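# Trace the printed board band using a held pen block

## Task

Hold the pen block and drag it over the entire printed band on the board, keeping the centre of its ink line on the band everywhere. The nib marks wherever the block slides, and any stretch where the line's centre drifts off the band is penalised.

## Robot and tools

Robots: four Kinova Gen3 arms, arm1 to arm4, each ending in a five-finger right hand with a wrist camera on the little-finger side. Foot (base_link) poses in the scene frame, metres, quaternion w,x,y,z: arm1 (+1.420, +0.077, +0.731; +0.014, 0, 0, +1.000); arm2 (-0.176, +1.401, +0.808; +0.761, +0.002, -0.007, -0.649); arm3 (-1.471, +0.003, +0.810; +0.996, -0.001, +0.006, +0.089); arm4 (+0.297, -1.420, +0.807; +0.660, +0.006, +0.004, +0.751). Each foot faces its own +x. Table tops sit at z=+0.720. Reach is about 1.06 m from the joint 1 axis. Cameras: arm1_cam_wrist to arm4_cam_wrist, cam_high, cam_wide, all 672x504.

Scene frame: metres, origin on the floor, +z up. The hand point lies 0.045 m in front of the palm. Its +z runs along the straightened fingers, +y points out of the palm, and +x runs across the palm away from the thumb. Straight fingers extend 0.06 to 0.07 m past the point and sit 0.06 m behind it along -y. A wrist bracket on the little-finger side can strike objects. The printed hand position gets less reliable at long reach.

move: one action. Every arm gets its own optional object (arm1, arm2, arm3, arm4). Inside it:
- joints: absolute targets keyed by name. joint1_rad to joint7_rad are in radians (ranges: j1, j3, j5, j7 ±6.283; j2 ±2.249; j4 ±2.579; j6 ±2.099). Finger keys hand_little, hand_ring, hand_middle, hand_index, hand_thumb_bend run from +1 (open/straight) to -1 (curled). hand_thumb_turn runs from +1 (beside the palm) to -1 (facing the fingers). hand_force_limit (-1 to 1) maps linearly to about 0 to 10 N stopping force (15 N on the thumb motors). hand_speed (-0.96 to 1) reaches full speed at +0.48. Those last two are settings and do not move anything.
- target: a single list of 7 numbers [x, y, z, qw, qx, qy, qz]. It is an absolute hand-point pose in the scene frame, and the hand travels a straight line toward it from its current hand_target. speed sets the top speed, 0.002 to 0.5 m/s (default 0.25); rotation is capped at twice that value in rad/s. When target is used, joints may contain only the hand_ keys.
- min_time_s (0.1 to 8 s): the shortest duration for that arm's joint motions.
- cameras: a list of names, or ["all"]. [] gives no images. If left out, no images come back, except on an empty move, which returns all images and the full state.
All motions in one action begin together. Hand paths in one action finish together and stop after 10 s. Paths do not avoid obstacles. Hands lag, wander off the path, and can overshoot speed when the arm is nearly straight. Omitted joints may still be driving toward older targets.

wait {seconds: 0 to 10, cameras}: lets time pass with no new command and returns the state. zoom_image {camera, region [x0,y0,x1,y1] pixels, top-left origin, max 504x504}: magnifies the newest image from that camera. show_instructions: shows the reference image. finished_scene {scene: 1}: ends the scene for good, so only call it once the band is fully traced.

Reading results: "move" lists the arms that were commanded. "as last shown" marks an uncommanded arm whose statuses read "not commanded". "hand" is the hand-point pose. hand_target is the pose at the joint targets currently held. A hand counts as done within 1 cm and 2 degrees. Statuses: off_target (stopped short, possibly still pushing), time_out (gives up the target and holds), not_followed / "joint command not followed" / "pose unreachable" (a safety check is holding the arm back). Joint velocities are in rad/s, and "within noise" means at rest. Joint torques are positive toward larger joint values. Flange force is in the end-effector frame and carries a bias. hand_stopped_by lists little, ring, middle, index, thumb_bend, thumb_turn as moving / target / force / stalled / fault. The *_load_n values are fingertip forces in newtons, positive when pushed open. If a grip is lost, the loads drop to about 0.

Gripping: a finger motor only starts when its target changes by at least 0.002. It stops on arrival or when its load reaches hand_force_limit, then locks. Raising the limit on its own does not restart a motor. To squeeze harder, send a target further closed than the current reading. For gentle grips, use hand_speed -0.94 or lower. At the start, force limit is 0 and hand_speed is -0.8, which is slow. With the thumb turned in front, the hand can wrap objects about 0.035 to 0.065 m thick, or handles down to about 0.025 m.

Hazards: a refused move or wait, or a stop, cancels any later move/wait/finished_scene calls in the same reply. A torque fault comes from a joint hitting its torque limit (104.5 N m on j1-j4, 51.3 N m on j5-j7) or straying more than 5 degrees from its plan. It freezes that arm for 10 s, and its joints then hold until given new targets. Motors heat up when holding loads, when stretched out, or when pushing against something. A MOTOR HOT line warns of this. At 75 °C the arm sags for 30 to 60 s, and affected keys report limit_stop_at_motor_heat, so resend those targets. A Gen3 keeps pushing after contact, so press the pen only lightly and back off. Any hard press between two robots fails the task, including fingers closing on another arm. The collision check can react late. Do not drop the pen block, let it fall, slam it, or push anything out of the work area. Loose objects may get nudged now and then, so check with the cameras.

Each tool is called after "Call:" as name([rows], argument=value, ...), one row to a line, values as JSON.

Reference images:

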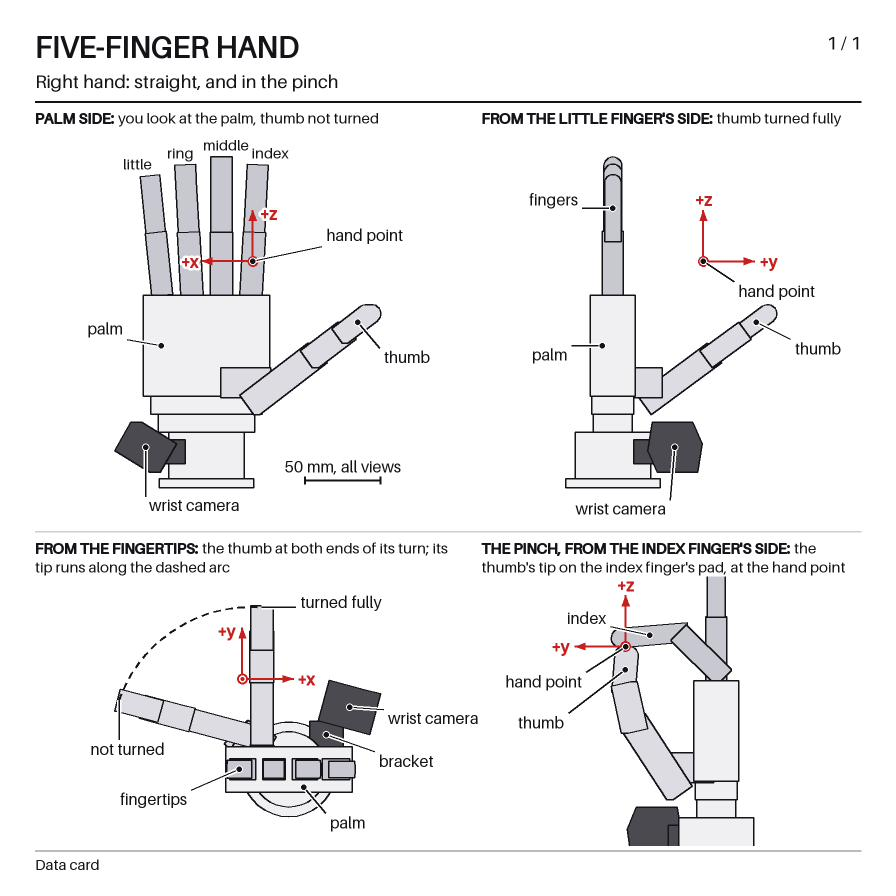

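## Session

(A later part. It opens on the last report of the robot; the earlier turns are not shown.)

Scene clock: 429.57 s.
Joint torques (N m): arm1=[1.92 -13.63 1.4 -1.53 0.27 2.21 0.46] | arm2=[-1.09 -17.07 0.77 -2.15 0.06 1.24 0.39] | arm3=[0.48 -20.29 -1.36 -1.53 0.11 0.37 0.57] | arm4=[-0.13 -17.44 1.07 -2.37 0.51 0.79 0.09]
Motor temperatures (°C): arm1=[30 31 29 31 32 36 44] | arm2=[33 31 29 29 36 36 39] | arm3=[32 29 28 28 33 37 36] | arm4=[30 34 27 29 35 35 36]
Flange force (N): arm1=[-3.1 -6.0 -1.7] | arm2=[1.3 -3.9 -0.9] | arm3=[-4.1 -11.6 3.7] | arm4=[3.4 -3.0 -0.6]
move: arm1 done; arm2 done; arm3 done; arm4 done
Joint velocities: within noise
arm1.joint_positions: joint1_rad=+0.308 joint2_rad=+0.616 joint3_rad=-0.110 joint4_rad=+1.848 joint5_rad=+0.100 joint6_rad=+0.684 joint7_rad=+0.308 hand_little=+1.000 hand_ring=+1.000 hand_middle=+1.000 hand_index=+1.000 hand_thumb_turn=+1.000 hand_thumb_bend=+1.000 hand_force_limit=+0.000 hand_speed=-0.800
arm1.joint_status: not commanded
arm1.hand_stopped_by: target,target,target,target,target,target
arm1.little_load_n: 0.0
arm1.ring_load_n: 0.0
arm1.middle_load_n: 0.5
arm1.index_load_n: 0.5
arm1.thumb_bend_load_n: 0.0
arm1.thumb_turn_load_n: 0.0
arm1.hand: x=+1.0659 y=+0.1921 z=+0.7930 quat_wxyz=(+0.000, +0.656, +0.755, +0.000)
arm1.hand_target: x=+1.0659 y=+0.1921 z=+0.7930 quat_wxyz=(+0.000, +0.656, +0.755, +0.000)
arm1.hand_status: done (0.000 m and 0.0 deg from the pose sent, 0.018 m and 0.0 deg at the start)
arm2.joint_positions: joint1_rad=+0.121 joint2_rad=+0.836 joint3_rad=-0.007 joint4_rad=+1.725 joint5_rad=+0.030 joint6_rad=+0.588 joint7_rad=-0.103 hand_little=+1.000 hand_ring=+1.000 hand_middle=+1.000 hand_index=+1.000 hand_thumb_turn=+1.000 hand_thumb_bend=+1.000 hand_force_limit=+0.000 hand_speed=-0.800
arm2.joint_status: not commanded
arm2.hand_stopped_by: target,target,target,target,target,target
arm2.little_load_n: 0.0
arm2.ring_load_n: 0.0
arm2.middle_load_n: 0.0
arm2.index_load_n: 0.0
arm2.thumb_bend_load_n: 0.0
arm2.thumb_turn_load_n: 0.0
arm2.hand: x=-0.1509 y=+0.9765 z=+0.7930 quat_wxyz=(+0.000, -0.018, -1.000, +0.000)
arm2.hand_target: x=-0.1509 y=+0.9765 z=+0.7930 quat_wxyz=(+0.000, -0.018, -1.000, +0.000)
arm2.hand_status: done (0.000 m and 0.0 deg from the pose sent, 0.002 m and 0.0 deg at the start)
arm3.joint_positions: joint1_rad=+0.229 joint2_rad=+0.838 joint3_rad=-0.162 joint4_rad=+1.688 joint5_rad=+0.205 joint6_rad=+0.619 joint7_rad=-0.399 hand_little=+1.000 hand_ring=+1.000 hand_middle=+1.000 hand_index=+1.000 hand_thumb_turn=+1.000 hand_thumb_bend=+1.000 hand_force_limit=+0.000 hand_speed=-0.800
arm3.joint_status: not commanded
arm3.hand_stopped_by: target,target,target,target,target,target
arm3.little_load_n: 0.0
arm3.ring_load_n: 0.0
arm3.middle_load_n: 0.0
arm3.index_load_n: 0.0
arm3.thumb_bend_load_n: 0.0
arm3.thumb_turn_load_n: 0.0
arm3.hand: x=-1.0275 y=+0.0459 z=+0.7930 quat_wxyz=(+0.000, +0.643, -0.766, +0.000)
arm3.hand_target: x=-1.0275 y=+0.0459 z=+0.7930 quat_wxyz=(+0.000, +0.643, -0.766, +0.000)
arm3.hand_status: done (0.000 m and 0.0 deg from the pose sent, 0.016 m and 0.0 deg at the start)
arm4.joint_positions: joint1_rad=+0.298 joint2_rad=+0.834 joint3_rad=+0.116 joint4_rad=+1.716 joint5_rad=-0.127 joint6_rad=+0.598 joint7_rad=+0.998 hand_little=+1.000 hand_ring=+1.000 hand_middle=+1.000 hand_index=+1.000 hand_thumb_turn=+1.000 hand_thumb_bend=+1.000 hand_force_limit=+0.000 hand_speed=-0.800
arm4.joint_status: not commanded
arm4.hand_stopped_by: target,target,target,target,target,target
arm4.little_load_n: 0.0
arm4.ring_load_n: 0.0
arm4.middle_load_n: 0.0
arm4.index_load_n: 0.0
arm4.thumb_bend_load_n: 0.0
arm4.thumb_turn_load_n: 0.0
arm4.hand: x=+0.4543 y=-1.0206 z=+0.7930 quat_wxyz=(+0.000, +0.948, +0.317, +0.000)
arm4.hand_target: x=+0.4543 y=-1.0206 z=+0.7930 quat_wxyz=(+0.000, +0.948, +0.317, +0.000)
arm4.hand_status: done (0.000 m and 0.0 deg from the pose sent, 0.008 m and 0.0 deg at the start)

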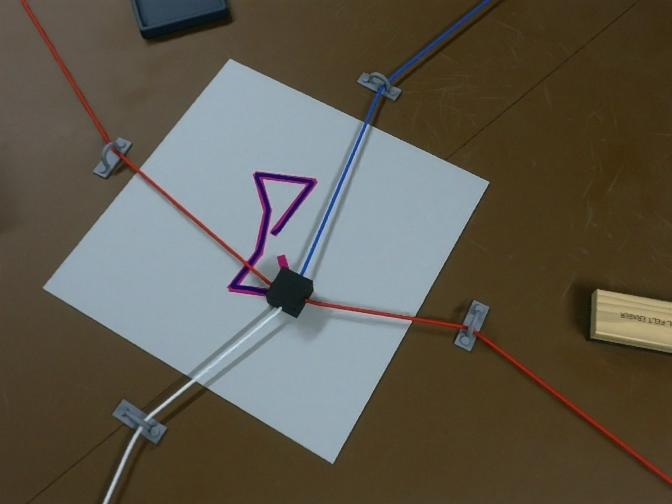

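Call:
move(arm1={"target": [1.0562, 0.1911, 0.793, 0, 0.6561, 0.7547, 0], "speed": 0.02}, arm2={"target": [-0.1509, 0.9919, 0.793, 0, 0.0175, 0.9998, 0], "speed": 0.02}, arm3={"target": [-1.0425, 0.0478, 0.793, 0, -0.6428, 0.7660, 0], "speed": 0.02}, arm4={"target": [0.4485, -1.0109, 0.793, 0, 0.9483, 0.3173, 0], "speed": 0.02}, cameras=["cam_high"])

Call:
zoom_image(camera="cam_high", region=[255, 235, 315, 295])

Call:
zoom_image(camera="cam_high", region=[255, 260, 315, 320])

Scene clock: 436.27 s.
Joint torques (N m): arm1=[1.12 -15.16 0.4 -4.36 -0.13 0.61 0.38] | arm2=[-1.12 -16.92 0.76 -2.59 0.04 0.81 0.38] | arm3=[0.33 -20.09 -1.63 -0.33 0.01 1.02 0.69] | arm4=[-0.95 -18.23 0.24 -3.46 0.13 0.23 0.03]
Motor temperatures (°C): arm1=[30 31 29 31 32 36 44] | arm2=[33 31 29 29 36 36 39] | arm3=[32 29 28 28 33 37 36] | arm4=[30 34 27 29 35 35 36]
Flange force (N): arm1=[-3.2 -1.1 -1.3] | arm2=[1.4 -2.8 -1.0] | arm3=[-4.5 -13.5 6.0] | arm4=[3.3 -0.9 -0.8]
move: arm1 done; arm2 done; arm3 done; arm4 done
Joint velocities: within noise
arm1.joint_positions: joint1_rad=+0.299 joint2_rad=+0.630 joint3_rad=-0.110 joint4_rad=+1.817 joint5_rad=+0.100 joint6_rad=+0.701 joint7_rad=+0.302 hand_little=+1.000 hand_ring=+1.000 hand_middle=+1.000 hand_index=+1.000 hand_thumb_turn=+1.000 hand_thumb_bend=+1.000 hand_force_limit=+0.000 hand_speed=-0.800
arm1.joint_status: not commanded
arm1.hand_stopped_by: target,target,target,target,target,target
arm1.little_load_n: 0.0
arm1.ring_load_n: -0.5
arm1.middle_load_n: 0.0
arm1.index_load_n: 0.0
arm1.thumb_bend_load_n: 0.0
arm1.thumb_turn_load_n: 0.0
arm1.hand: x=+1.0562 y=+0.1911 z=+0.7930 quat_wxyz=(+0.000, +0.656, +0.755, +0.000)
arm1.hand_target: x=+1.0562 y=+0.1911 z=+0.7930 quat_wxyz=(+0.000, +0.656, +0.755, +0.000)
arm1.hand_status: done (0.000 m and 0.0 deg from the pose sent, 0.010 m and 0.0 deg at the start)
arm2.joint_positions: joint1_rad=+0.120 joint2_rad=+0.816 joint3_rad=-0.006 joint4_rad=+1.781 joint5_rad=+0.031 joint6_rad=+0.551 joint7_rad=-0.106 hand_little=+1.000 hand_ring=+1.000 hand_middle=+1.000 hand_index=+1.000 hand_thumb_turn=+1.000 hand_thumb_bend=+1.000 hand_force_limit=+0.000 hand_speed=-0.800
arm2.joint_status: not commanded
arm2.hand_stopped_by: target,target,target,target,target,target
arm2.little_load_n: 0.0
arm2.ring_load_n: 0.0
arm2.middle_load_n: 0.0
arm2.index_load_n: 0.0
arm2.thumb_bend_load_n: 0.0
arm2.thumb_turn_load_n: 0.0
arm2.hand: x=-0.1509 y=+0.9919 z=+0.7930 quat_wxyz=(+0.000, -0.018, -1.000, +0.000)
arm2.hand_target: x=-0.1509 y=+0.9919 z=+0.7930 quat_wxyz=(+0.000, -0.018, -1.000, +0.000)
arm2.hand_status: done (0.000 m and 0.0 deg from the pose sent, 0.015 m and 0.0 deg at the start)
arm3.joint_positions: joint1_rad=+0.224 joint2_rad=+0.818 joint3_rad=-0.159 joint4_rad=+1.744 joint5_rad=+0.207 joint6_rad=+0.583 joint7_rad=-0.411 hand_little=+1.000 hand_ring=+1.000 hand_middle=+1.000 hand_index=+1.000 hand_thumb_turn=+1.000 hand_thumb_bend=+1.000 hand_force_limit=+0.000 hand_speed=-0.800
arm3.joint_status: not commanded
arm3.hand_stopped_by: target,target,target,target,target,target
arm3.little_load_n: 0.0
arm3.ring_load_n: 0.0
arm3.middle_load_n: 0.0
arm3.index_load_n: 0.5
arm3.thumb_bend_load_n: 0.0
arm3.thumb_turn_load_n: 0.0
arm3.hand: x=-1.0425 y=+0.0478 z=+0.7930 quat_wxyz=(+0.000, +0.643, -0.766, +0.000)
arm3.hand_target: x=-1.0425 y=+0.0478 z=+0.7930 quat_wxyz=(+0.000, +0.643, -0.766, +0.000)
arm3.hand_status: done (0.000 m and 0.0 deg from the pose sent, 0.015 m and 0.0 deg at the start)
arm4.joint_positions: joint1_rad=+0.281 joint2_rad=+0.845 joint3_rad=+0.119 joint4_rad=+1.688 joint5_rad=-0.129 joint6_rad=+0.616 joint7_rad=+0.983 hand_little=+1.000 hand_ring=+1.000 hand_middle=+1.000 hand_index=+1.000 hand_thumb_turn=+1.000 hand_thumb_bend=+1.000 hand_force_limit=+0.000 hand_speed=-0.800
arm4.joint_status: not commanded
arm4.hand_stopped_by: target,target,target,target,target,target
arm4.little_load_n: 0.0
arm4.ring_load_n: 0.0
arm4.middle_load_n: 0.0
arm4.index_load_n: 0.0
arm4.thumb_bend_load_n: 0.0
arm4.thumb_turn_load_n: 0.0
arm4.hand: x=+0.4485 y=-1.0109 z=+0.7930 quat_wxyz=(+0.000, +0.948, +0.317, +0.000)
arm4.hand_target: x=+0.4485 y=-1.0109 z=+0.7930 quat_wxyz=(+0.000, +0.948, +0.317, +0.000)
arm4.hand_status: done (0.000 m and 0.0 deg from the pose sent, 0.011 m and 0.0 deg at the start)

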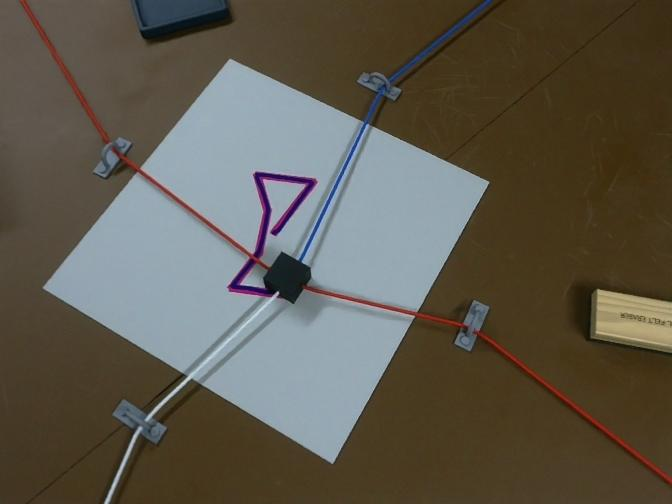

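Scaled by 8.400 from the camera's image (finer frame: 960x720).

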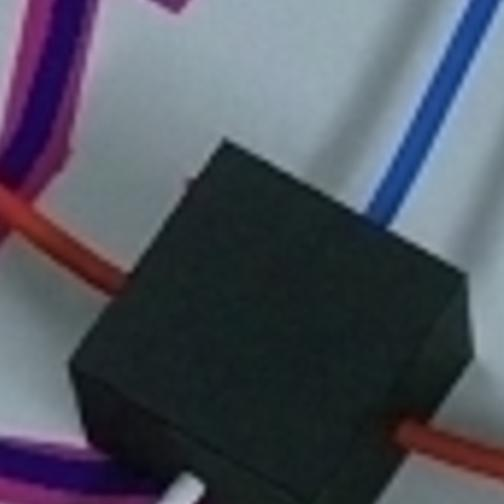

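Scaled by 8.400 from the camera's image (finer frame: 960x720).

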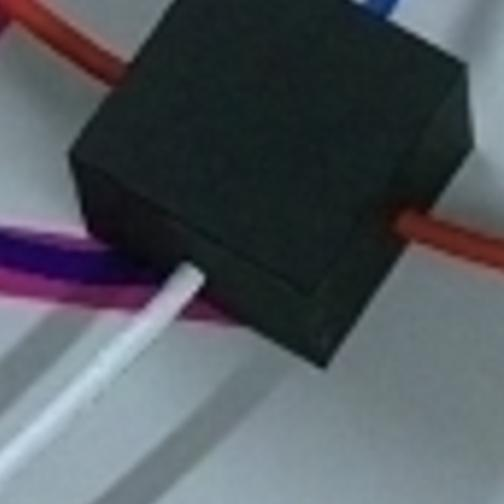

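Call:
move(arm1={"target": [1.0456, 0.1901, 0.793, 0, 0.6561, 0.7547, 0], "speed": 0.02}, arm2={"target": [-0.151, 1.0050, 0.793, 0, 0.0175, 0.9998, 0], "speed": 0.02}, arm3={"target": [-1.0578, 0.0497, 0.793, 0, -0.6428, 0.7660, 0], "speed": 0.02}, arm4={"target": [0.4437, -1.0031, 0.793, 0, 0.9483, 0.3173, 0], "speed": 0.02}, cameras=["cam_high"])

Call:
zoom_image(camera="cam_high", region=[250, 225, 310, 285])

Call:
zoom_image(camera="cam_high", region=[245, 250, 305, 310])

Scene clock: 442.67 s.
Joint torques (N m): arm1=[1.06 -15.59 0.27 -4.72 -0.16 0.44 0.37] | arm2=[-1.1 -16.61 0.8 -2.61 0.01 0.66 0.32] | arm3=[0.28 -19.64 -1.57 -0.11 0 1.03 0.65] | arm4=[-1.12 -18.53 0.06 -3.78 0.06 0.13 0.05]
Motor temperatures (°C): arm1=[30 30 29 31 32 36 44] | arm2=[33 31 29 29 36 36 39] | arm3=[32 29 28 28 33 37 36] | arm4=[30 34 27 29 35 35 36]
Flange force (N): arm1=[-3.2 -0.6 -1.4] | arm2=[1.6 -2.5 -1.1] | arm3=[-4.3 -13.0 6.3] | arm4=[3.2 -0.5 -0.8]
move: arm1 done; arm2 done; arm3 done; arm4 done
Joint velocities: within noise
arm1.joint_positions: joint1_rad=+0.290 joint2_rad=+0.645 joint3_rad=-0.109 joint4_rad=+1.783 joint5_rad=+0.099 joint6_rad=+0.720 joint7_rad=+0.296 hand_little=+1.000 hand_ring=+1.000 hand_middle=+1.000 hand_index=+1.000 hand_thumb_turn=+1.000 hand_thumb_bend=+1.000 hand_force_limit=+0.000 hand_speed=-0.800
arm1.joint_status: not commanded
arm1.hand_stopped_by: target,target,target,target,target,target
arm1.little_load_n: 0.0
arm1.ring_load_n: 0.0
arm1.middle_load_n: 0.0
arm1.index_load_n: 0.0
arm1.thumb_bend_load_n: 0.0
arm1.thumb_turn_load_n: 0.0
arm1.hand: x=+1.0456 y=+0.1901 z=+0.7930 quat_wxyz=(+0.000, +0.656, +0.755, +0.000)
arm1.hand_target: x=+1.0456 y=+0.1901 z=+0.7930 quat_wxyz=(+0.000, +0.656, +0.755, +0.000)
arm1.hand_status: done (0.000 m and 0.0 deg from the pose sent, 0.011 m and 0.0 deg at the start)
arm2.joint_positions: joint1_rad=+0.119 joint2_rad=+0.800 joint3_rad=-0.006 joint4_rad=+1.828 joint5_rad=+0.032 joint6_rad=+0.520 joint7_rad=-0.108 hand_little=+1.000 hand_ring=+1.000 hand_middle=+1.000 hand_index=+1.000 hand_thumb_turn=+1.000 hand_thumb_bend=+1.000 hand_force_limit=+0.000 hand_speed=-0.800
arm2.joint_status: not commanded
arm2.hand_stopped_by: target,target,target,target,target,target
arm2.little_load_n: 0.0
arm2.ring_load_n: 0.0
arm2.middle_load_n: 0.0
arm2.index_load_n: 0.0
arm2.thumb_bend_load_n: 0.0
arm2.thumb_turn_load_n: 0.0
arm2.hand: x=-0.1510 y=+1.0050 z=+0.7930 quat_wxyz=(+0.000, -0.018, -1.000, +0.000)
arm2.hand_target: x=-0.1510 y=+1.0050 z=+0.7930 quat_wxyz=(+0.000, -0.018, -1.000, +0.000)
arm2.hand_status: done (0.000 m and 0.0 deg from the pose sent, 0.013 m and 0.0 deg at the start)
arm3.joint_positions: joint1_rad=+0.217 joint2_rad=+0.798 joint3_rad=-0.155 joint4_rad=+1.800 joint5_rad=+0.210 joint6_rad=+0.547 joint7_rad=-0.423 hand_little=+1.000 hand_ring=+1.000 hand_middle=+1.000 hand_index=+1.000 hand_thumb_turn=+1.000 hand_thumb_bend=+1.000 hand_force_limit=+0.000 hand_speed=-0.800
arm3.joint_status: not commanded
arm3.hand_stopped_by: target,target,target,target,target,target
arm3.little_load_n: 0.0
arm3.ring_load_n: 0.0
arm3.middle_load_n: 0.0
arm3.index_load_n: 0.0
arm3.thumb_bend_load_n: 0.0
arm3.thumb_turn_load_n: 0.0
arm3.hand: x=-1.0578 y=+0.0497 z=+0.7930 quat_wxyz=(+0.000, +0.643, -0.766, +0.000)
arm3.hand_target: x=-1.0578 y=+0.0497 z=+0.7930 quat_wxyz=(+0.000, +0.643, -0.766, +0.000)
arm3.hand_status: done (0.000 m and 0.0 deg from the pose sent, 0.015 m and 0.0 deg at the start)
arm4.joint_positions: joint1_rad=+0.267 joint2_rad=+0.854 joint3_rad=+0.121 joint4_rad=+1.664 joint5_rad=-0.131 joint6_rad=+0.631 joint7_rad=+0.970 hand_little=+1.000 hand_ring=+1.000 hand_middle=+1.000 hand_index=+1.000 hand_thumb_turn=+1.000 hand_thumb_bend=+1.000 hand_force_limit=+0.000 hand_speed=-0.800
arm4.joint_status: not commanded
arm4.hand_stopped_by: target,target,target,target,target,target
arm4.little_load_n: 0.0
arm4.ring_load_n: 0.0
arm4.middle_load_n: 0.0
arm4.index_load_n: 0.0
arm4.thumb_bend_load_n: 0.0
arm4.thumb_turn_load_n: 0.0
arm4.hand: x=+0.4437 y=-1.0031 z=+0.7930 quat_wxyz=(+0.000, +0.948, +0.317, +0.000)
arm4.hand_target: x=+0.4437 y=-1.0031 z=+0.7930 quat_wxyz=(+0.000, +0.948, +0.317, +0.000)
arm4.hand_status: done (0.000 m and 0.0 deg from the pose sent, 0.009 m and 0.0 deg at the start)

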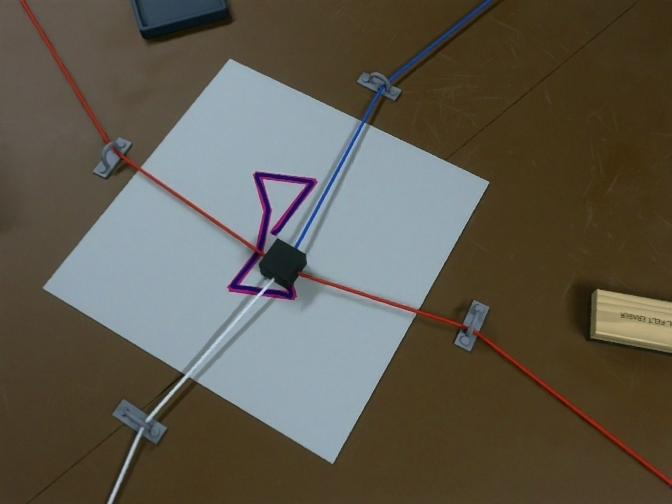

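Scaled by 8.400 from the camera's image (finer frame: 960x720).

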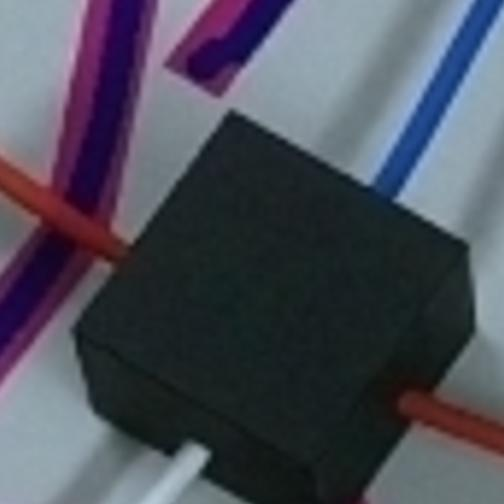

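Scaled by 8.400 from the camera's image (finer frame: 960x720).

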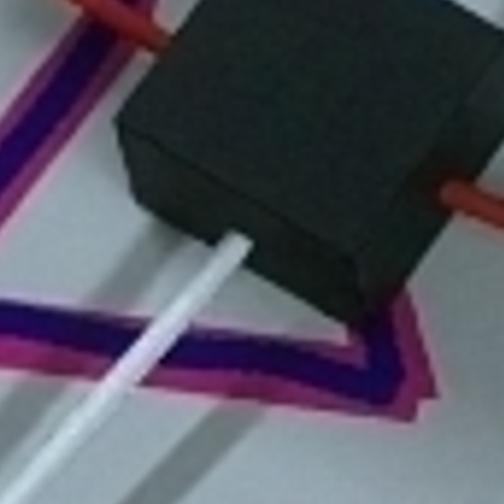

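Call:
move(arm1={"target": [1.0350, 0.1890, 0.793, 0, 0.6561, 0.7547, 0], "speed": 0.02}, arm2={"target": [-0.151, 1.0176, 0.793, 0, 0.0175, 0.9998, 0], "speed": 0.02}, arm3={"target": [-1.0712, 0.0515, 0.793, 0, -0.6428, 0.7660, 0], "speed": 0.02}, arm4={"target": [0.4381, -0.9940, 0.793, 0, 0.9483, 0.3173, 0], "speed": 0.02}, cameras=["cam_high"])

Call:
zoom_image(camera="cam_high", region=[245, 215, 305, 275])

Call:
zoom_image(camera="cam_high", region=[250, 250, 310, 310])

Call:
zoom_image(camera="cam_high", region=[220, 160, 330, 310])

Scene clock: 449.70 s.
Joint torques (N m): arm1=[1.07 -16.01 0.25 -5.05 -0.16 0.38 0.35] | arm2=[-1.15 -16.21 0.77 -2.5 0.03 0.61 0.3] | arm3=[0.38 -19.33 -1.47 -0.15 0.06 0.89 0.67] | arm4=[-1.28 -18.68 -0.1 -4.09 -0.02 -0.05 0.03]
Motor temperatures (°C): arm1=[30 30 29 31 32 36 44] | arm2=[33 31 29 29 36 36 39] | arm3=[32 29 28 28 33 37 36] | arm4=[30 34 27 29 35 35 36]
Flange force (N): arm1=[-3.4 -0.1 -1.3] | arm2=[1.8 -2.2 -1.2] | arm3=[-4.6 -12.2 6.5] | arm4=[3.1 -0.1 -1.4]
move: arm1 done; arm2 done; arm3 done; arm4 done
Joint velocities: within noise
arm1.joint_positions: joint1_rad=+0.280 joint2_rad=+0.661 joint3_rad=-0.108 joint4_rad=+1.748 joint5_rad=+0.098 joint6_rad=+0.739 joint7_rad=+0.290 hand_little=+1.000 hand_ring=+1.000 hand_middle=+1.000 hand_index=+1.000 hand_thumb_turn=+1.000 hand_thumb_bend=+1.000 hand_force_limit=+0.000 hand_speed=-0.800
arm1.joint_status: not commanded
arm1.hand_stopped_by: target,target,target,target,target,target
arm1.little_load_n: 0.0
arm1.ring_load_n: 0.0
arm1.middle_load_n: 0.0
arm1.index_load_n: 0.0
arm1.thumb_bend_load_n: 0.0
arm1.thumb_turn_load_n: 0.0
arm1.hand: x=+1.0350 y=+0.1890 z=+0.7930 quat_wxyz=(+0.000, +0.656, +0.755, +0.000)
arm1.hand_target: x=+1.0350 y=+0.1890 z=+0.7930 quat_wxyz=(+0.000, +0.656, +0.755, +0.000)
arm1.hand_status: done (0.000 m and 0.0 deg from the pose sent, 0.011 m and 0.0 deg at the start)
arm2.joint_positions: joint1_rad=+0.117 joint2_rad=+0.785 joint3_rad=-0.006 joint4_rad=+1.873 joint5_rad=+0.033 joint6_rad=+0.491 joint7_rad=-0.111 hand_little=+1.000 hand_ring=+1.000 hand_middle=+1.000 hand_index=+1.000 hand_thumb_turn=+1.000 hand_thumb_bend=+1.000 hand_force_limit=+0.000 hand_speed=-0.800
arm2.joint_status: not commanded
arm2.hand_stopped_by: target,target,target,target,target,target
arm2.little_load_n: 0.0
arm2.ring_load_n: 0.0
arm2.middle_load_n: 0.0
arm2.index_load_n: 0.0
arm2.thumb_bend_load_n: 0.0
arm2.thumb_turn_load_n: 0.0
arm2.hand: x=-0.1510 y=+1.0176 z=+0.7930 quat_wxyz=(+0.000, -0.018, -1.000, +0.000)
arm2.hand_target: x=-0.1510 y=+1.0176 z=+0.7930 quat_wxyz=(+0.000, -0.018, -1.000, +0.000)
arm2.hand_status: done (0.000 m and 0.0 deg from the pose sent, 0.013 m and 0.0 deg at the start)
arm3.joint_positions: joint1_rad=+0.210 joint2_rad=+0.782 joint3_rad=-0.151 joint4_rad=+1.848 joint5_rad=+0.212 joint6_rad=+0.515 joint7_rad=-0.434 hand_little=+1.000 hand_ring=+1.000 hand_middle=+1.000 hand_index=+1.000 hand_thumb_turn=+1.000 hand_thumb_bend=+1.000 hand_force_limit=+0.000 hand_speed=-0.800
arm3.joint_status: not commanded
arm3.hand_stopped_by: target,target,target,target,target,target
arm3.little_load_n: 0.0
arm3.ring_load_n: 0.0
arm3.middle_load_n: 0.0
arm3.index_load_n: 0.0
arm3.thumb_bend_load_n: -0.5
arm3.thumb_turn_load_n: 0.0
arm3.hand: x=-1.0712 y=+0.0515 z=+0.7930 quat_wxyz=(+0.000, +0.643, -0.766, +0.000)
arm3.hand_target: x=-1.0712 y=+0.0515 z=+0.7930 quat_wxyz=(+0.000, +0.643, -0.766, +0.000)
arm3.hand_status: done (0.000 m and 0.0 deg from the pose sent, 0.014 m and 0.0 deg at the start)
arm4.joint_positions: joint1_rad=+0.252 joint2_rad=+0.865 joint3_rad=+0.124 joint4_rad=+1.636 joint5_rad=-0.133 joint6_rad=+0.649 joint7_rad=+0.956 hand_little=+1.000 hand_ring=+1.000 hand_middle=+1.000 hand_index=+1.000 hand_thumb_turn=+1.000 hand_thumb_bend=+1.000 hand_force_limit=+0.000 hand_speed=-0.800
arm4.joint_status: not commanded
arm4.hand_stopped_by: target,target,target,target,target,target
arm4.little_load_n: -0.5
arm4.ring_load_n: 0.0
arm4.middle_load_n: 0.0
arm4.index_load_n: 0.0
arm4.thumb_bend_load_n: 0.0
arm4.thumb_turn_load_n: 0.0
arm4.hand: x=+0.4381 y=-0.9940 z=+0.7930 quat_wxyz=(+0.000, +0.948, +0.317, +0.000)
arm4.hand_target: x=+0.4381 y=-0.9940 z=+0.7930 quat_wxyz=(+0.000, +0.948, +0.317, +0.000)
arm4.hand_status: done (0.000 m and 0.0 deg from the pose sent, 0.011 m and 0.0 deg at the start)

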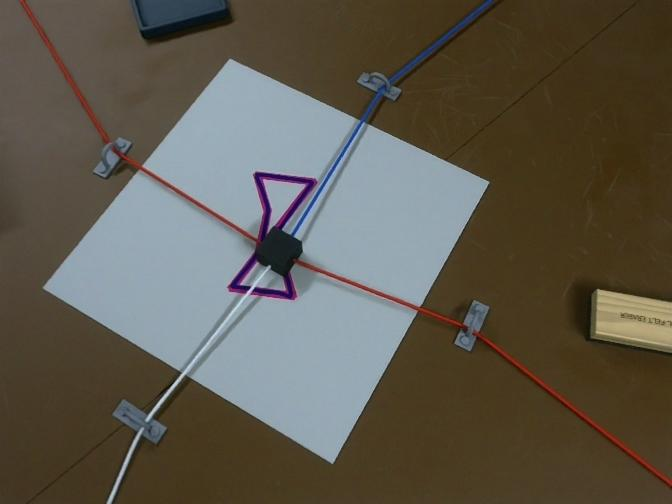

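Scaled by 8.400 from the camera's image (finer frame: 960x720).

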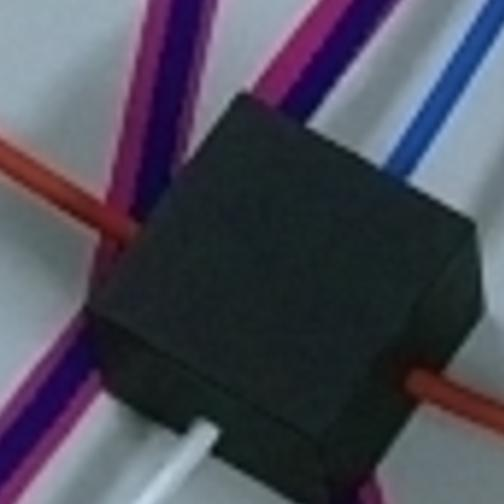

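Scaled by 8.400 from the camera's image (finer frame: 960x720).

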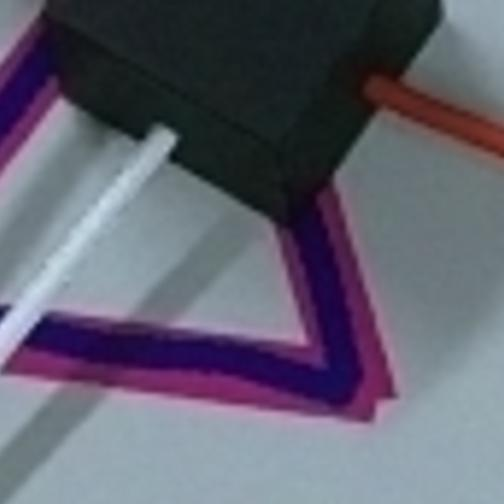

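Scaled by 3.360 from the camera's image (finer frame: 960x720).

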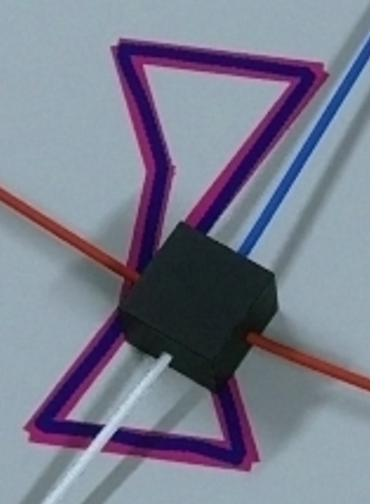

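Call:
zoom_image(camera="cam_high", region=[285, 160, 330, 205])

Call:
zoom_image(camera="cam_high", region=[220, 260, 265, 305])

Call:
zoom_image(camera="cam_high", region=[245, 160, 290, 205])

Scaled by 11.200 from the camera's image (finer frame: 960x720).

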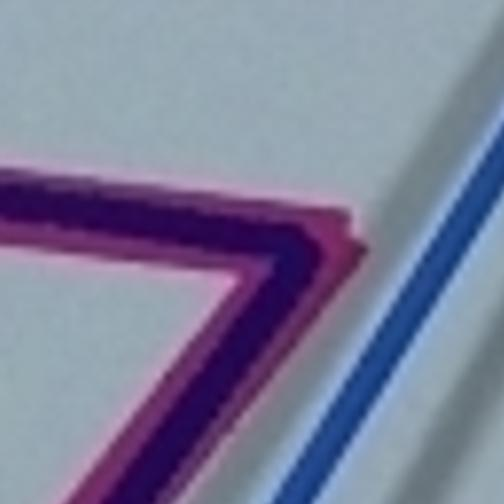

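Scaled by 11.200 from the camera's image (finer frame: 960x720).

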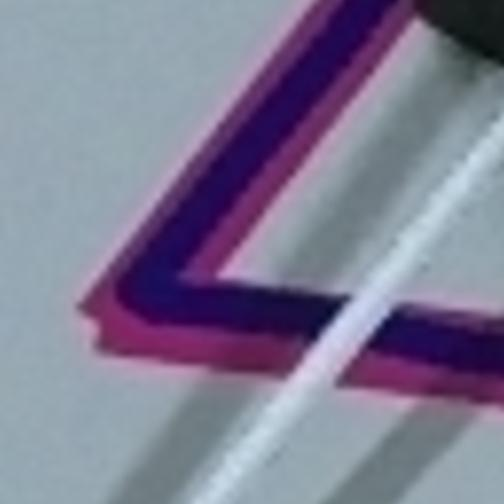

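Scaled by 11.200 from the camera's image (finer frame: 960x720).

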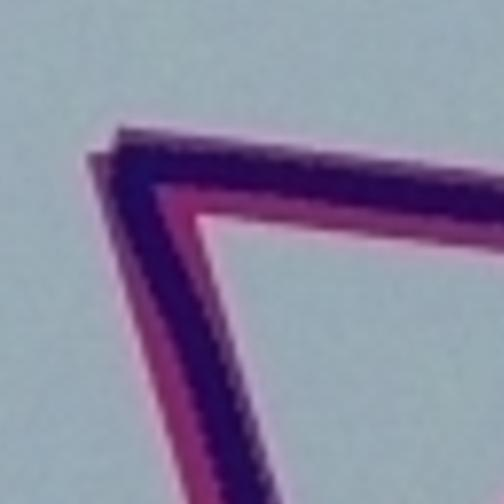

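Call:
zoom_image(camera="cam_high", region=[226, 268, 250, 292])

Call:
zoom_image(camera="cam_high", region=[276, 275, 300, 299])

Call:
zoom_image(camera="cam_high", region=[256, 190, 280, 214])

Scaled by 21.000 from the camera's image (finer frame: 960x720).

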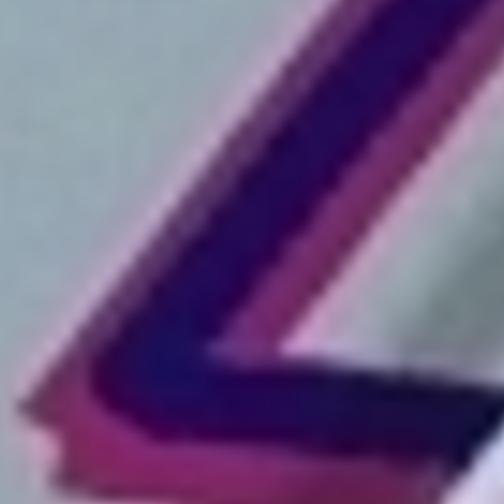

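Scaled by 21.000 from the camera's image (finer frame: 960x720).

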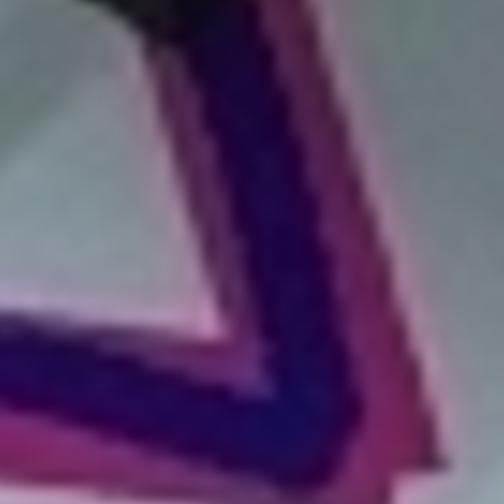

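Scaled by 21.000 from the camera's image (finer frame: 960x720).

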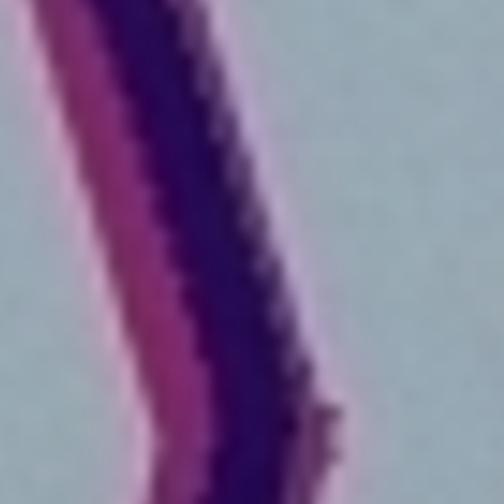

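Call:
move(arm1={"target": [1.0476, 0.1903, 0.793, 0, 0.6561, 0.7547, 0], "speed": 0.02}, arm2={"target": [-0.151, 1.0043, 0.793, 0, 0.0175, 0.9998, 0], "speed": 0.02}, arm3={"target": [-1.0561, 0.0495, 0.793, 0, -0.6428, 0.7660, 0], "speed": 0.02}, arm4={"target": [0.4448, -1.0050, 0.793, 0, 0.9483, 0.3173, 0], "speed": 0.02}, cameras=["cam_high"])

Call:
zoom_image(camera="cam_high", region=[250, 225, 310, 285])

Scene clock: 483.10 s.
Joint torques (N m): arm1=[1.55 -14.91 0.88 -3.15 0.08 1.42 0.4] | arm2=[-1.05 -16.33 0.81 -2.91 0.01 0.41 0.3] | arm3=[0.53 -19.7 -1.31 -1.26 0.14 0.28 0.61] | arm4=[0.05 -17.71 1.31 -2.21 0.62 0.93 0.11]
Motor temperatures (°C): arm1=[30 30 29 31 32 36 44] | arm2=[32 31 29 29 36 36 39] | arm3=[32 29 28 28 33 37 36] | arm4=[30 33 27 29 35 35 36]
Flange force (N): arm1=[-3.2 -3.5 -1.3] | arm2=[1.6 -1.6 -2.3] | arm3=[-4.4 -10.8 4.7] | arm4=[3.7 -4.0 -0.6]
move: arm1 done; arm2 done; arm3 done; arm4 done
Joint velocities: within noise
arm1.joint_positions: joint1_rad=+0.291 joint2_rad=+0.642 joint3_rad=-0.109 joint4_rad=+1.789 joint5_rad=+0.099 joint6_rad=+0.716 joint7_rad=+0.297 hand_little=+1.000 hand_ring=+1.000 hand_middle=+1.000 hand_index=+1.000 hand_thumb_turn=+1.000 hand_thumb_bend=+1.000 hand_force_limit=+0.000 hand_speed=-0.800
arm1.joint_status: not commanded
arm1.hand_stopped_by: target,target,target,target,target,target
arm1.little_load_n: 0.0
arm1.ring_load_n: 0.5
arm1.middle_load_n: 0.0
arm1.index_load_n: 0.0
arm1.thumb_bend_load_n: 0.0
arm1.thumb_turn_load_n: 0.0
arm1.hand: x=+1.0476 y=+0.1903 z=+0.7930 quat_wxyz=(+0.000, +0.656, +0.755, +0.000)
arm1.hand_target: x=+1.0476 y=+0.1903 z=+0.7930 quat_wxyz=(+0.000, +0.656, +0.755, +0.000)
arm1.hand_status: done (0.000 m and 0.0 deg from the pose sent, 0.013 m and 0.0 deg at the start)
arm2.joint_positions: joint1_rad=+0.119 joint2_rad=+0.801 joint3_rad=-0.006 joint4_rad=+1.826 joint5_rad=+0.032 joint6_rad=+0.522 joint7_rad=-0.108 hand_little=+1.000 hand_ring=+1.000 hand_middle=+1.000 hand_index=+1.000 hand_thumb_turn=+1.000 hand_thumb_bend=+1.000 hand_force_limit=+0.000 hand_speed=-0.800
arm2.joint_status: not commanded
arm2.hand_stopped_by: target,target,target,target,target,target
arm2.little_load_n: 0.0
arm2.ring_load_n: 0.0
arm2.middle_load_n: 0.0
arm2.index_load_n: 0.0
arm2.thumb_bend_load_n: 0.0
arm2.thumb_turn_load_n: 0.0
arm2.hand: x=-0.1510 y=+1.0043 z=+0.7930 quat_wxyz=(+0.000, -0.017, -1.000, +0.000)
arm2.hand_target: x=-0.1510 y=+1.0043 z=+0.7930 quat_wxyz=(+0.000, -0.017, -1.000, +0.000)
arm2.hand_status: done (0.000 m and 0.0 deg from the pose sent, 0.013 m and 0.0 deg at the start)
arm3.joint_positions: joint1_rad=+0.218 joint2_rad=+0.800 joint3_rad=-0.155 joint4_rad=+1.794 joint5_rad=+0.210 joint6_rad=+0.551 joint7_rad=-0.422 hand_little=+1.000 hand_ring=+1.000 hand_middle=+1.000 hand_index=+1.000 hand_thumb_turn=+1.000 hand_thumb_bend=+1.000 hand_force_limit=+0.000 hand_speed=-0.800
arm3.joint_status: not commanded
arm3.hand_stopped_by: target,target,target,target,target,target
arm3.little_load_n: 0.0
arm3.ring_load_n: 0.0
arm3.middle_load_n: 0.0
arm3.index_load_n: 0.0
arm3.thumb_bend_load_n: 0.0
arm3.thumb_turn_load_n: 0.0
arm3.hand: x=-1.0561 y=+0.0495 z=+0.7930 quat_wxyz=(+0.000, +0.643, -0.766, +0.000)
arm3.hand_target: x=-1.0561 y=+0.0495 z=+0.7930 quat_wxyz=(+0.000, +0.643, -0.766, +0.000)
arm3.hand_status: done (0.000 m and 0.0 deg from the pose sent, 0.015 m and 0.0 deg at the start)
arm4.joint_positions: joint1_rad=+0.270 joint2_rad=+0.852 joint3_rad=+0.121 joint4_rad=+1.670 joint5_rad=-0.131 joint6_rad=+0.627 joint7_rad=+0.973 hand_little=+1.000 hand_ring=+1.000 hand_middle=+1.000 hand_index=+1.000 hand_thumb_turn=+1.000 hand_thumb_bend=+1.000 hand_force_limit=+0.000 hand_speed=-0.800
arm4.joint_status: not commanded
arm4.hand_stopped_by: target,target,target,target,target,target
arm4.little_load_n: 0.0
arm4.ring_load_n: 0.0
arm4.middle_load_n: 0.0
arm4.index_load_n: 0.0
arm4.thumb_bend_load_n: 0.0
arm4.thumb_turn_load_n: 0.0
arm4.hand: x=+0.4448 y=-1.0050 z=+0.7930 quat_wxyz=(+0.000, +0.948, +0.317, +0.000)
arm4.hand_target: x=+0.4448 y=-1.0050 z=+0.7930 quat_wxyz=(+0.000, +0.948, +0.317, +0.000)
arm4.hand_status: done (0.000 m and 0.0 deg from the pose sent, 0.013 m and 0.0 deg at the start)

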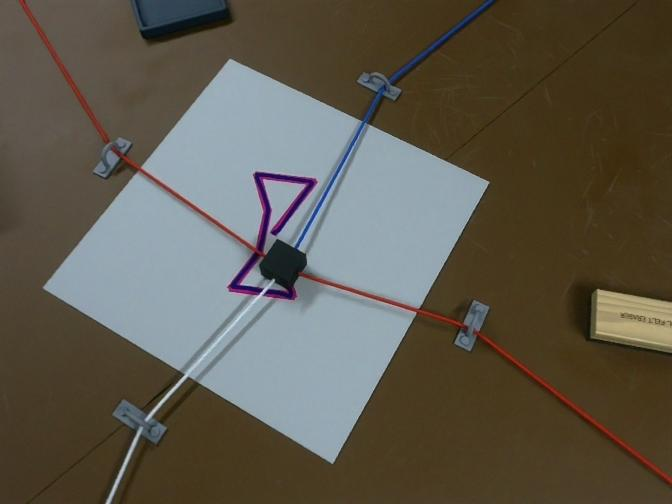

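Scaled by 8.400 from the camera's image (finer frame: 960x720).

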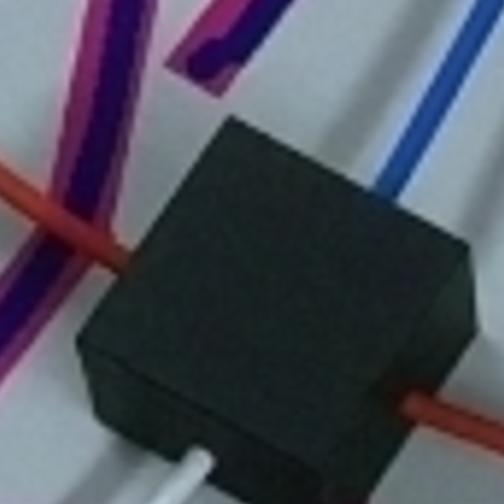

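Call:
move(arm1={"target": [1.0578, 0.1913, 0.793, 0, 0.6561, 0.7547, 0], "speed": 0.02}, arm2={"target": [-0.1509, 0.9904, 0.793, 0, 0.0175, 0.9998, 0], "speed": 0.02}, arm3={"target": [-1.0414, 0.0477, 0.793, 0, -0.6428, 0.7660, 0], "speed": 0.02}, arm4={"target": [0.4501, -1.0136, 0.793, 0, 0.9483, 0.3173, 0], "speed": 0.02})

Call:
move(arm1={"target": [1.0668, 0.1922, 0.793, 0, 0.6561, 0.7547, 0], "speed": 0.02}, arm2={"target": [-0.1509, 0.9759, 0.793, 0, 0.0175, 0.9998, 0], "speed": 0.02}, arm3={"target": [-1.0263, 0.0457, 0.793, 0, -0.6428, 0.7660, 0], "speed": 0.02}, arm4={"target": [0.4547, -1.0212, 0.793, 0, 0.9483, 0.3173, 0], "speed": 0.02}, cameras=["cam_high"])

Call:
zoom_image(camera="cam_high", region=[260, 255, 320, 315])

Call:
zoom_image(camera="cam_high", region=[255, 225, 300, 270])

Scene clock: 487.83 s.
Joint torques (N m): arm1=[1.76 -14.19 1.13 -2.24 0.19 1.88 0.44] | arm2=[-1.02 -16.71 0.84 -3.13 0.02 0.42 0.32] | arm3=[0.43 -20.06 -1.38 -1.19 0.11 0.45 0.6] | arm4=[0.44 -17.21 1.78 -1.61 0.83 1.23 0.14]
Motor temperatures (°C): arm1=[30 30 29 30 32 36 44] | arm2=[32 31 29 29 36 36 39] | arm3=[32 29 28 28 33 37 36] | arm4=[30 33 27 29 35 35 36]
Flange force (N): arm1=[-3.2 -4.9 -1.5] | arm2=[1.4 -1.5 -2.4] | arm3=[-4.2 -11.8 4.5] | arm4=[3.7 -4.9 -0.5]
move: arm1 done; arm2 done; arm3 done; arm4 done
Joint velocities: within noise
arm1.joint_positions: joint1_rad=+0.301 joint2_rad=+0.627 joint3_rad=-0.110 joint4_rad=+1.822 joint5_rad=+0.100 joint6_rad=+0.698 joint7_rad=+0.303 hand_little=+1.000 hand_ring=+1.000 hand_middle=+1.000 hand_index=+1.000 hand_thumb_turn=+1.000 hand_thumb_bend=+1.000 hand_force_limit=+0.000 hand_speed=-0.800
arm1.joint_status: not commanded
arm1.hand_stopped_by: target,target,target,target,target,target
arm1.little_load_n: 0.0
arm1.ring_load_n: 0.0
arm1.middle_load_n: 0.0
arm1.index_load_n: 0.0
arm1.thumb_bend_load_n: 0.0
arm1.thumb_turn_load_n: 0.0
arm1.hand: x=+1.0578 y=+0.1913 z=+0.7930 quat_wxyz=(+0.000, +0.656, +0.755, +0.000)
arm1.hand_target: x=+1.0578 y=+0.1913 z=+0.7930 quat_wxyz=(+0.000, +0.656, +0.755, +0.000)
arm1.hand_status: done (0.000 m and 0.0 deg from the pose sent, 0.010 m and 0.0 deg at the start)
arm2.joint_positions: joint1_rad=+0.120 joint2_rad=+0.818 joint3_rad=-0.007 joint4_rad=+1.776 joint5_rad=+0.031 joint6_rad=+0.555 joint7_rad=-0.105 hand_little=+1.000 hand_ring=+1.000 hand_middle=+1.000 hand_index=+1.000 hand_thumb_turn=+1.000 hand_thumb_bend=+1.000 hand_force_limit=+0.000 hand_speed=-0.800
arm2.joint_status: not commanded
arm2.hand_stopped_by: target,target,target,target,target,target
arm2.little_load_n: 0.0
arm2.ring_load_n: 0.0
arm2.middle_load_n: 0.0
arm2.index_load_n: 0.0
arm2.thumb_bend_load_n: 0.0
arm2.thumb_turn_load_n: 0.0
arm2.hand: x=-0.1509 y=+0.9904 z=+0.7930 quat_wxyz=(+0.000, -0.018, -1.000, +0.000)
arm2.hand_target: x=-0.1509 y=+0.9904 z=+0.7930 quat_wxyz=(+0.000, -0.018, -1.000, +0.000)
arm2.hand_status: done (0.000 m and 0.0 deg from the pose sent, 0.014 m and 0.0 deg at the start)
arm3.joint_positions: joint1_rad=+0.224 joint2_rad=+0.819 joint3_rad=-0.159 joint4_rad=+1.740 joint5_rad=+0.207 joint6_rad=+0.586 joint7_rad=-0.410 hand_little=+1.000 hand_ring=+1.000 hand_middle=+1.000 hand_index=+1.000 hand_thumb_turn=+1.000 hand_thumb_bend=+1.000 hand_force_limit=+0.000 hand_speed=-0.800
arm3.joint_status: not commanded
arm3.hand_stopped_by: target,target,target,target,target,target
arm3.little_load_n: 0.0
arm3.ring_load_n: 0.0
arm3.middle_load_n: 0.0
arm3.index_load_n: 0.0
arm3.thumb_bend_load_n: 0.0
arm3.thumb_turn_load_n: 0.0
arm3.hand: x=-1.0414 y=+0.0477 z=+0.7930 quat_wxyz=(+0.000, +0.643, -0.766, +0.000)
arm3.hand_target: x=-1.0414 y=+0.0477 z=+0.7930 quat_wxyz=(+0.000, +0.643, -0.766, +0.000)
arm3.hand_status: done (0.000 m and 0.0 deg from the pose sent, 0.015 m and 0.0 deg at the start)
arm4.joint_positions: joint1_rad=+0.285 joint2_rad=+0.842 joint3_rad=+0.119 joint4_rad=+1.696 joint5_rad=-0.129 joint6_rad=+0.611 joint7_rad=+0.987 hand_little=+1.000 hand_ring=+1.000 hand_middle=+1.000 hand_index=+1.000 hand_thumb_turn=+1.000 hand_thumb_bend=+1.000 hand_force_limit=+0.000 hand_speed=-0.800
arm4.joint_status: not commanded
arm4.hand_stopped_by: target,target,target,target,target,target
arm4.little_load_n: 0.0
arm4.ring_load_n: 0.0
arm4.middle_load_n: 0.0
arm4.index_load_n: 0.0
arm4.thumb_bend_load_n: 0.0
arm4.thumb_turn_load_n: 0.0
arm4.hand: x=+0.4501 y=-1.0136 z=+0.7930 quat_wxyz=(+0.000, +0.948, +0.317, +0.000)
arm4.hand_target: x=+0.4501 y=-1.0136 z=+0.7930 quat_wxyz=(+0.000, +0.948, +0.317, +0.000)
arm4.hand_status: done (0.000 m and 0.0 deg from the pose sent, 0.010 m and 0.0 deg at the start)
pictures: none

Scene clock: 489.10 s.
Joint torques (N m): arm1=[1.81 -13.84 1.15 -2 0.19 1.91 0.46] | arm2=[-1.04 -16.81 0.81 -2.91 0 0.56 0.35] | arm3=[0.55 -20.62 -1.35 -1.71 0.11 0.28 0.62] | arm4=[0.85 -16.73 2.24 -1 1.01 1.51 0.15]
Motor temperatures (°C): arm1=[30 30 29 30 32 36 44] | arm2=[32 31 29 29 36 36 39] | arm3=[32 29 28 28 33 37 36] | arm4=[30 33 27 29 35 35 36]
Flange force (N): arm1=[-3.2 -5.3 -1.6] | arm2=[1.3 -2.3 -2.8] | arm3=[-4.3 -11.7 4.2] | arm4=[3.8 -6.0 -0.4]
move: arm1 done; arm2 done; arm3 done; arm4 done
Joint velocities: within noise
arm1.joint_positions: joint1_rad=+0.309 joint2_rad=+0.615 joint3_rad=-0.110 joint4_rad=+1.851 joint5_rad=+0.100 joint6_rad=+0.682 joint7_rad=+0.308 hand_little=+1.000 hand_ring=+1.000 hand_middle=+1.000 hand_index=+1.000 hand_thumb_turn=+1.000 hand_thumb_bend=+1.000 hand_force_limit=+0.000 hand_speed=-0.800
arm1.joint_status: not commanded
arm1.hand_stopped_by: target,target,target,target,target,target
arm1.little_load_n: 0.5
arm1.ring_load_n: 0.0
arm1.middle_load_n: 0.5
arm1.index_load_n: 0.5
arm1.thumb_bend_load_n: 0.0
arm1.thumb_turn_load_n: 0.0
arm1.hand: x=+1.0668 y=+0.1922 z=+0.7930 quat_wxyz=(+0.000, +0.656, +0.755, +0.000)
arm1.hand_target: x=+1.0668 y=+0.1922 z=+0.7930 quat_wxyz=(+0.000, +0.656, +0.755, +0.000)
arm1.hand_status: done (0.000 m and 0.0 deg from the pose sent, 0.009 m and 0.0 deg at the start)
arm2.joint_positions: joint1_rad=+0.121 joint2_rad=+0.837 joint3_rad=-0.007 joint4_rad=+1.722 joint5_rad=+0.030 joint6_rad=+0.589 joint7_rad=-0.103 hand_little=+1.000 hand_ring=+1.000 hand_middle=+1.000 hand_index=+1.000 hand_thumb_turn=+1.000 hand_thumb_bend=+1.000 hand_force_limit=+0.000 hand_speed=-0.800
arm2.joint_status: not commanded
arm2.hand_stopped_by: target,target,target,target,target,target
arm2.little_load_n: 0.0
arm2.ring_load_n: 0.0
arm2.middle_load_n: 0.0
arm2.index_load_n: 0.0
arm2.thumb_bend_load_n: 0.0
arm2.thumb_turn_load_n: 0.0
arm2.hand: x=-0.1509 y=+0.9759 z=+0.7930 quat_wxyz=(+0.000, -0.018, -1.000, +0.000)
arm2.hand_target: x=-0.1509 y=+0.9759 z=+0.7930 quat_wxyz=(+0.000, -0.018, -1.000, +0.000)
arm2.hand_status: done (0.000 m and 0.0 deg from the pose sent, 0.014 m and 0.0 deg at the start)
arm3.joint_positions: joint1_rad=+0.230 joint2_rad=+0.840 joint3_rad=-0.163 joint4_rad=+1.684 joint5_rad=+0.205 joint6_rad=+0.622 joint7_rad=-0.398 hand_little=+1.000 hand_ring=+1.000 hand_middle=+1.000 hand_index=+1.000 hand_thumb_turn=+1.000 hand_thumb_bend=+1.000 hand_force_limit=+0.000 hand_speed=-0.800
arm3.joint_status: not commanded
arm3.hand_stopped_by: target,target,target,target,target,target
arm3.little_load_n: 0.0
arm3.ring_load_n: 0.0
arm3.middle_load_n: 0.0
arm3.index_load_n: 0.0
arm3.thumb_bend_load_n: 0.0
arm3.thumb_turn_load_n: 0.0
arm3.hand: x=-1.0263 y=+0.0457 z=+0.7930 quat_wxyz=(+0.000, +0.643, -0.766, +0.000)
arm3.hand_target: x=-1.0263 y=+0.0457 z=+0.7930 quat_wxyz=(+0.000, +0.643, -0.766, +0.000)
arm3.hand_status: done (0.000 m and 0.0 deg from the pose sent, 0.015 m and 0.0 deg at the start)
arm4.joint_positions: joint1_rad=+0.299 joint2_rad=+0.833 joint3_rad=+0.116 joint4_rad=+1.718 joint5_rad=-0.127 joint6_rad=+0.596 joint7_rad=+1.000 hand_little=+1.000 hand_ring=+1.000 hand_middle=+1.000 hand_index=+1.000 hand_thumb_turn=+1.000 hand_thumb_bend=+1.000 hand_force_limit=+0.000 hand_speed=-0.800
arm4.joint_status: not commanded
arm4.hand_stopped_by: target,target,target,target,target,target
arm4.little_load_n: 0.0
arm4.ring_load_n: 0.0
arm4.middle_load_n: 0.0
arm4.index_load_n: 0.0
arm4.thumb_bend_load_n: 0.0
arm4.thumb_turn_load_n: 0.0
arm4.hand: x=+0.4547 y=-1.0212 z=+0.7930 quat_wxyz=(+0.000, +0.948, +0.317, +0.000)
arm4.hand_target: x=+0.4547 y=-1.0212 z=+0.7930 quat_wxyz=(+0.000, +0.948, +0.317, +0.000)
arm4.hand_status: done (0.000 m and 0.0 deg from the pose sent, 0.009 m and 0.0 deg at the start)

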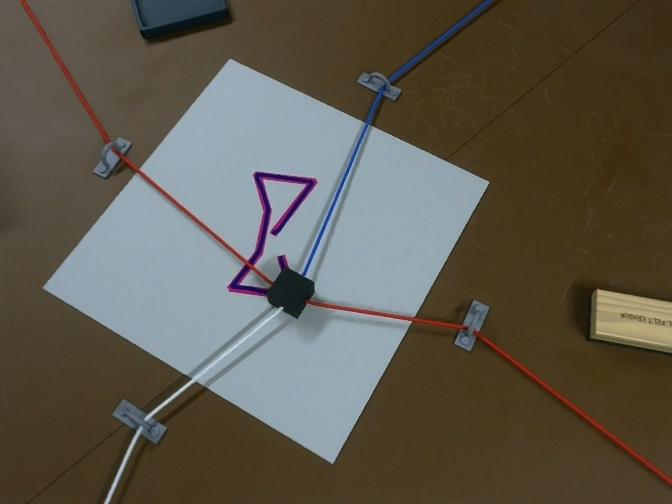

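Scaled by 8.400 from the camera's image (finer frame: 960x720).

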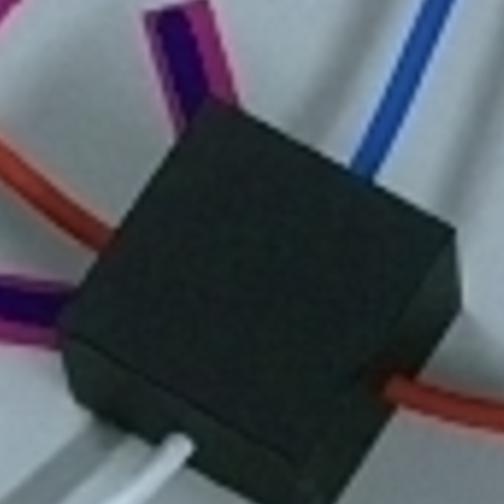

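Scaled by 11.200 from the camera's image (finer frame: 960x720).

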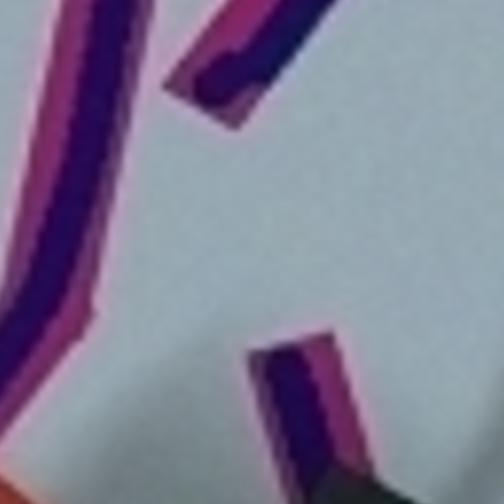

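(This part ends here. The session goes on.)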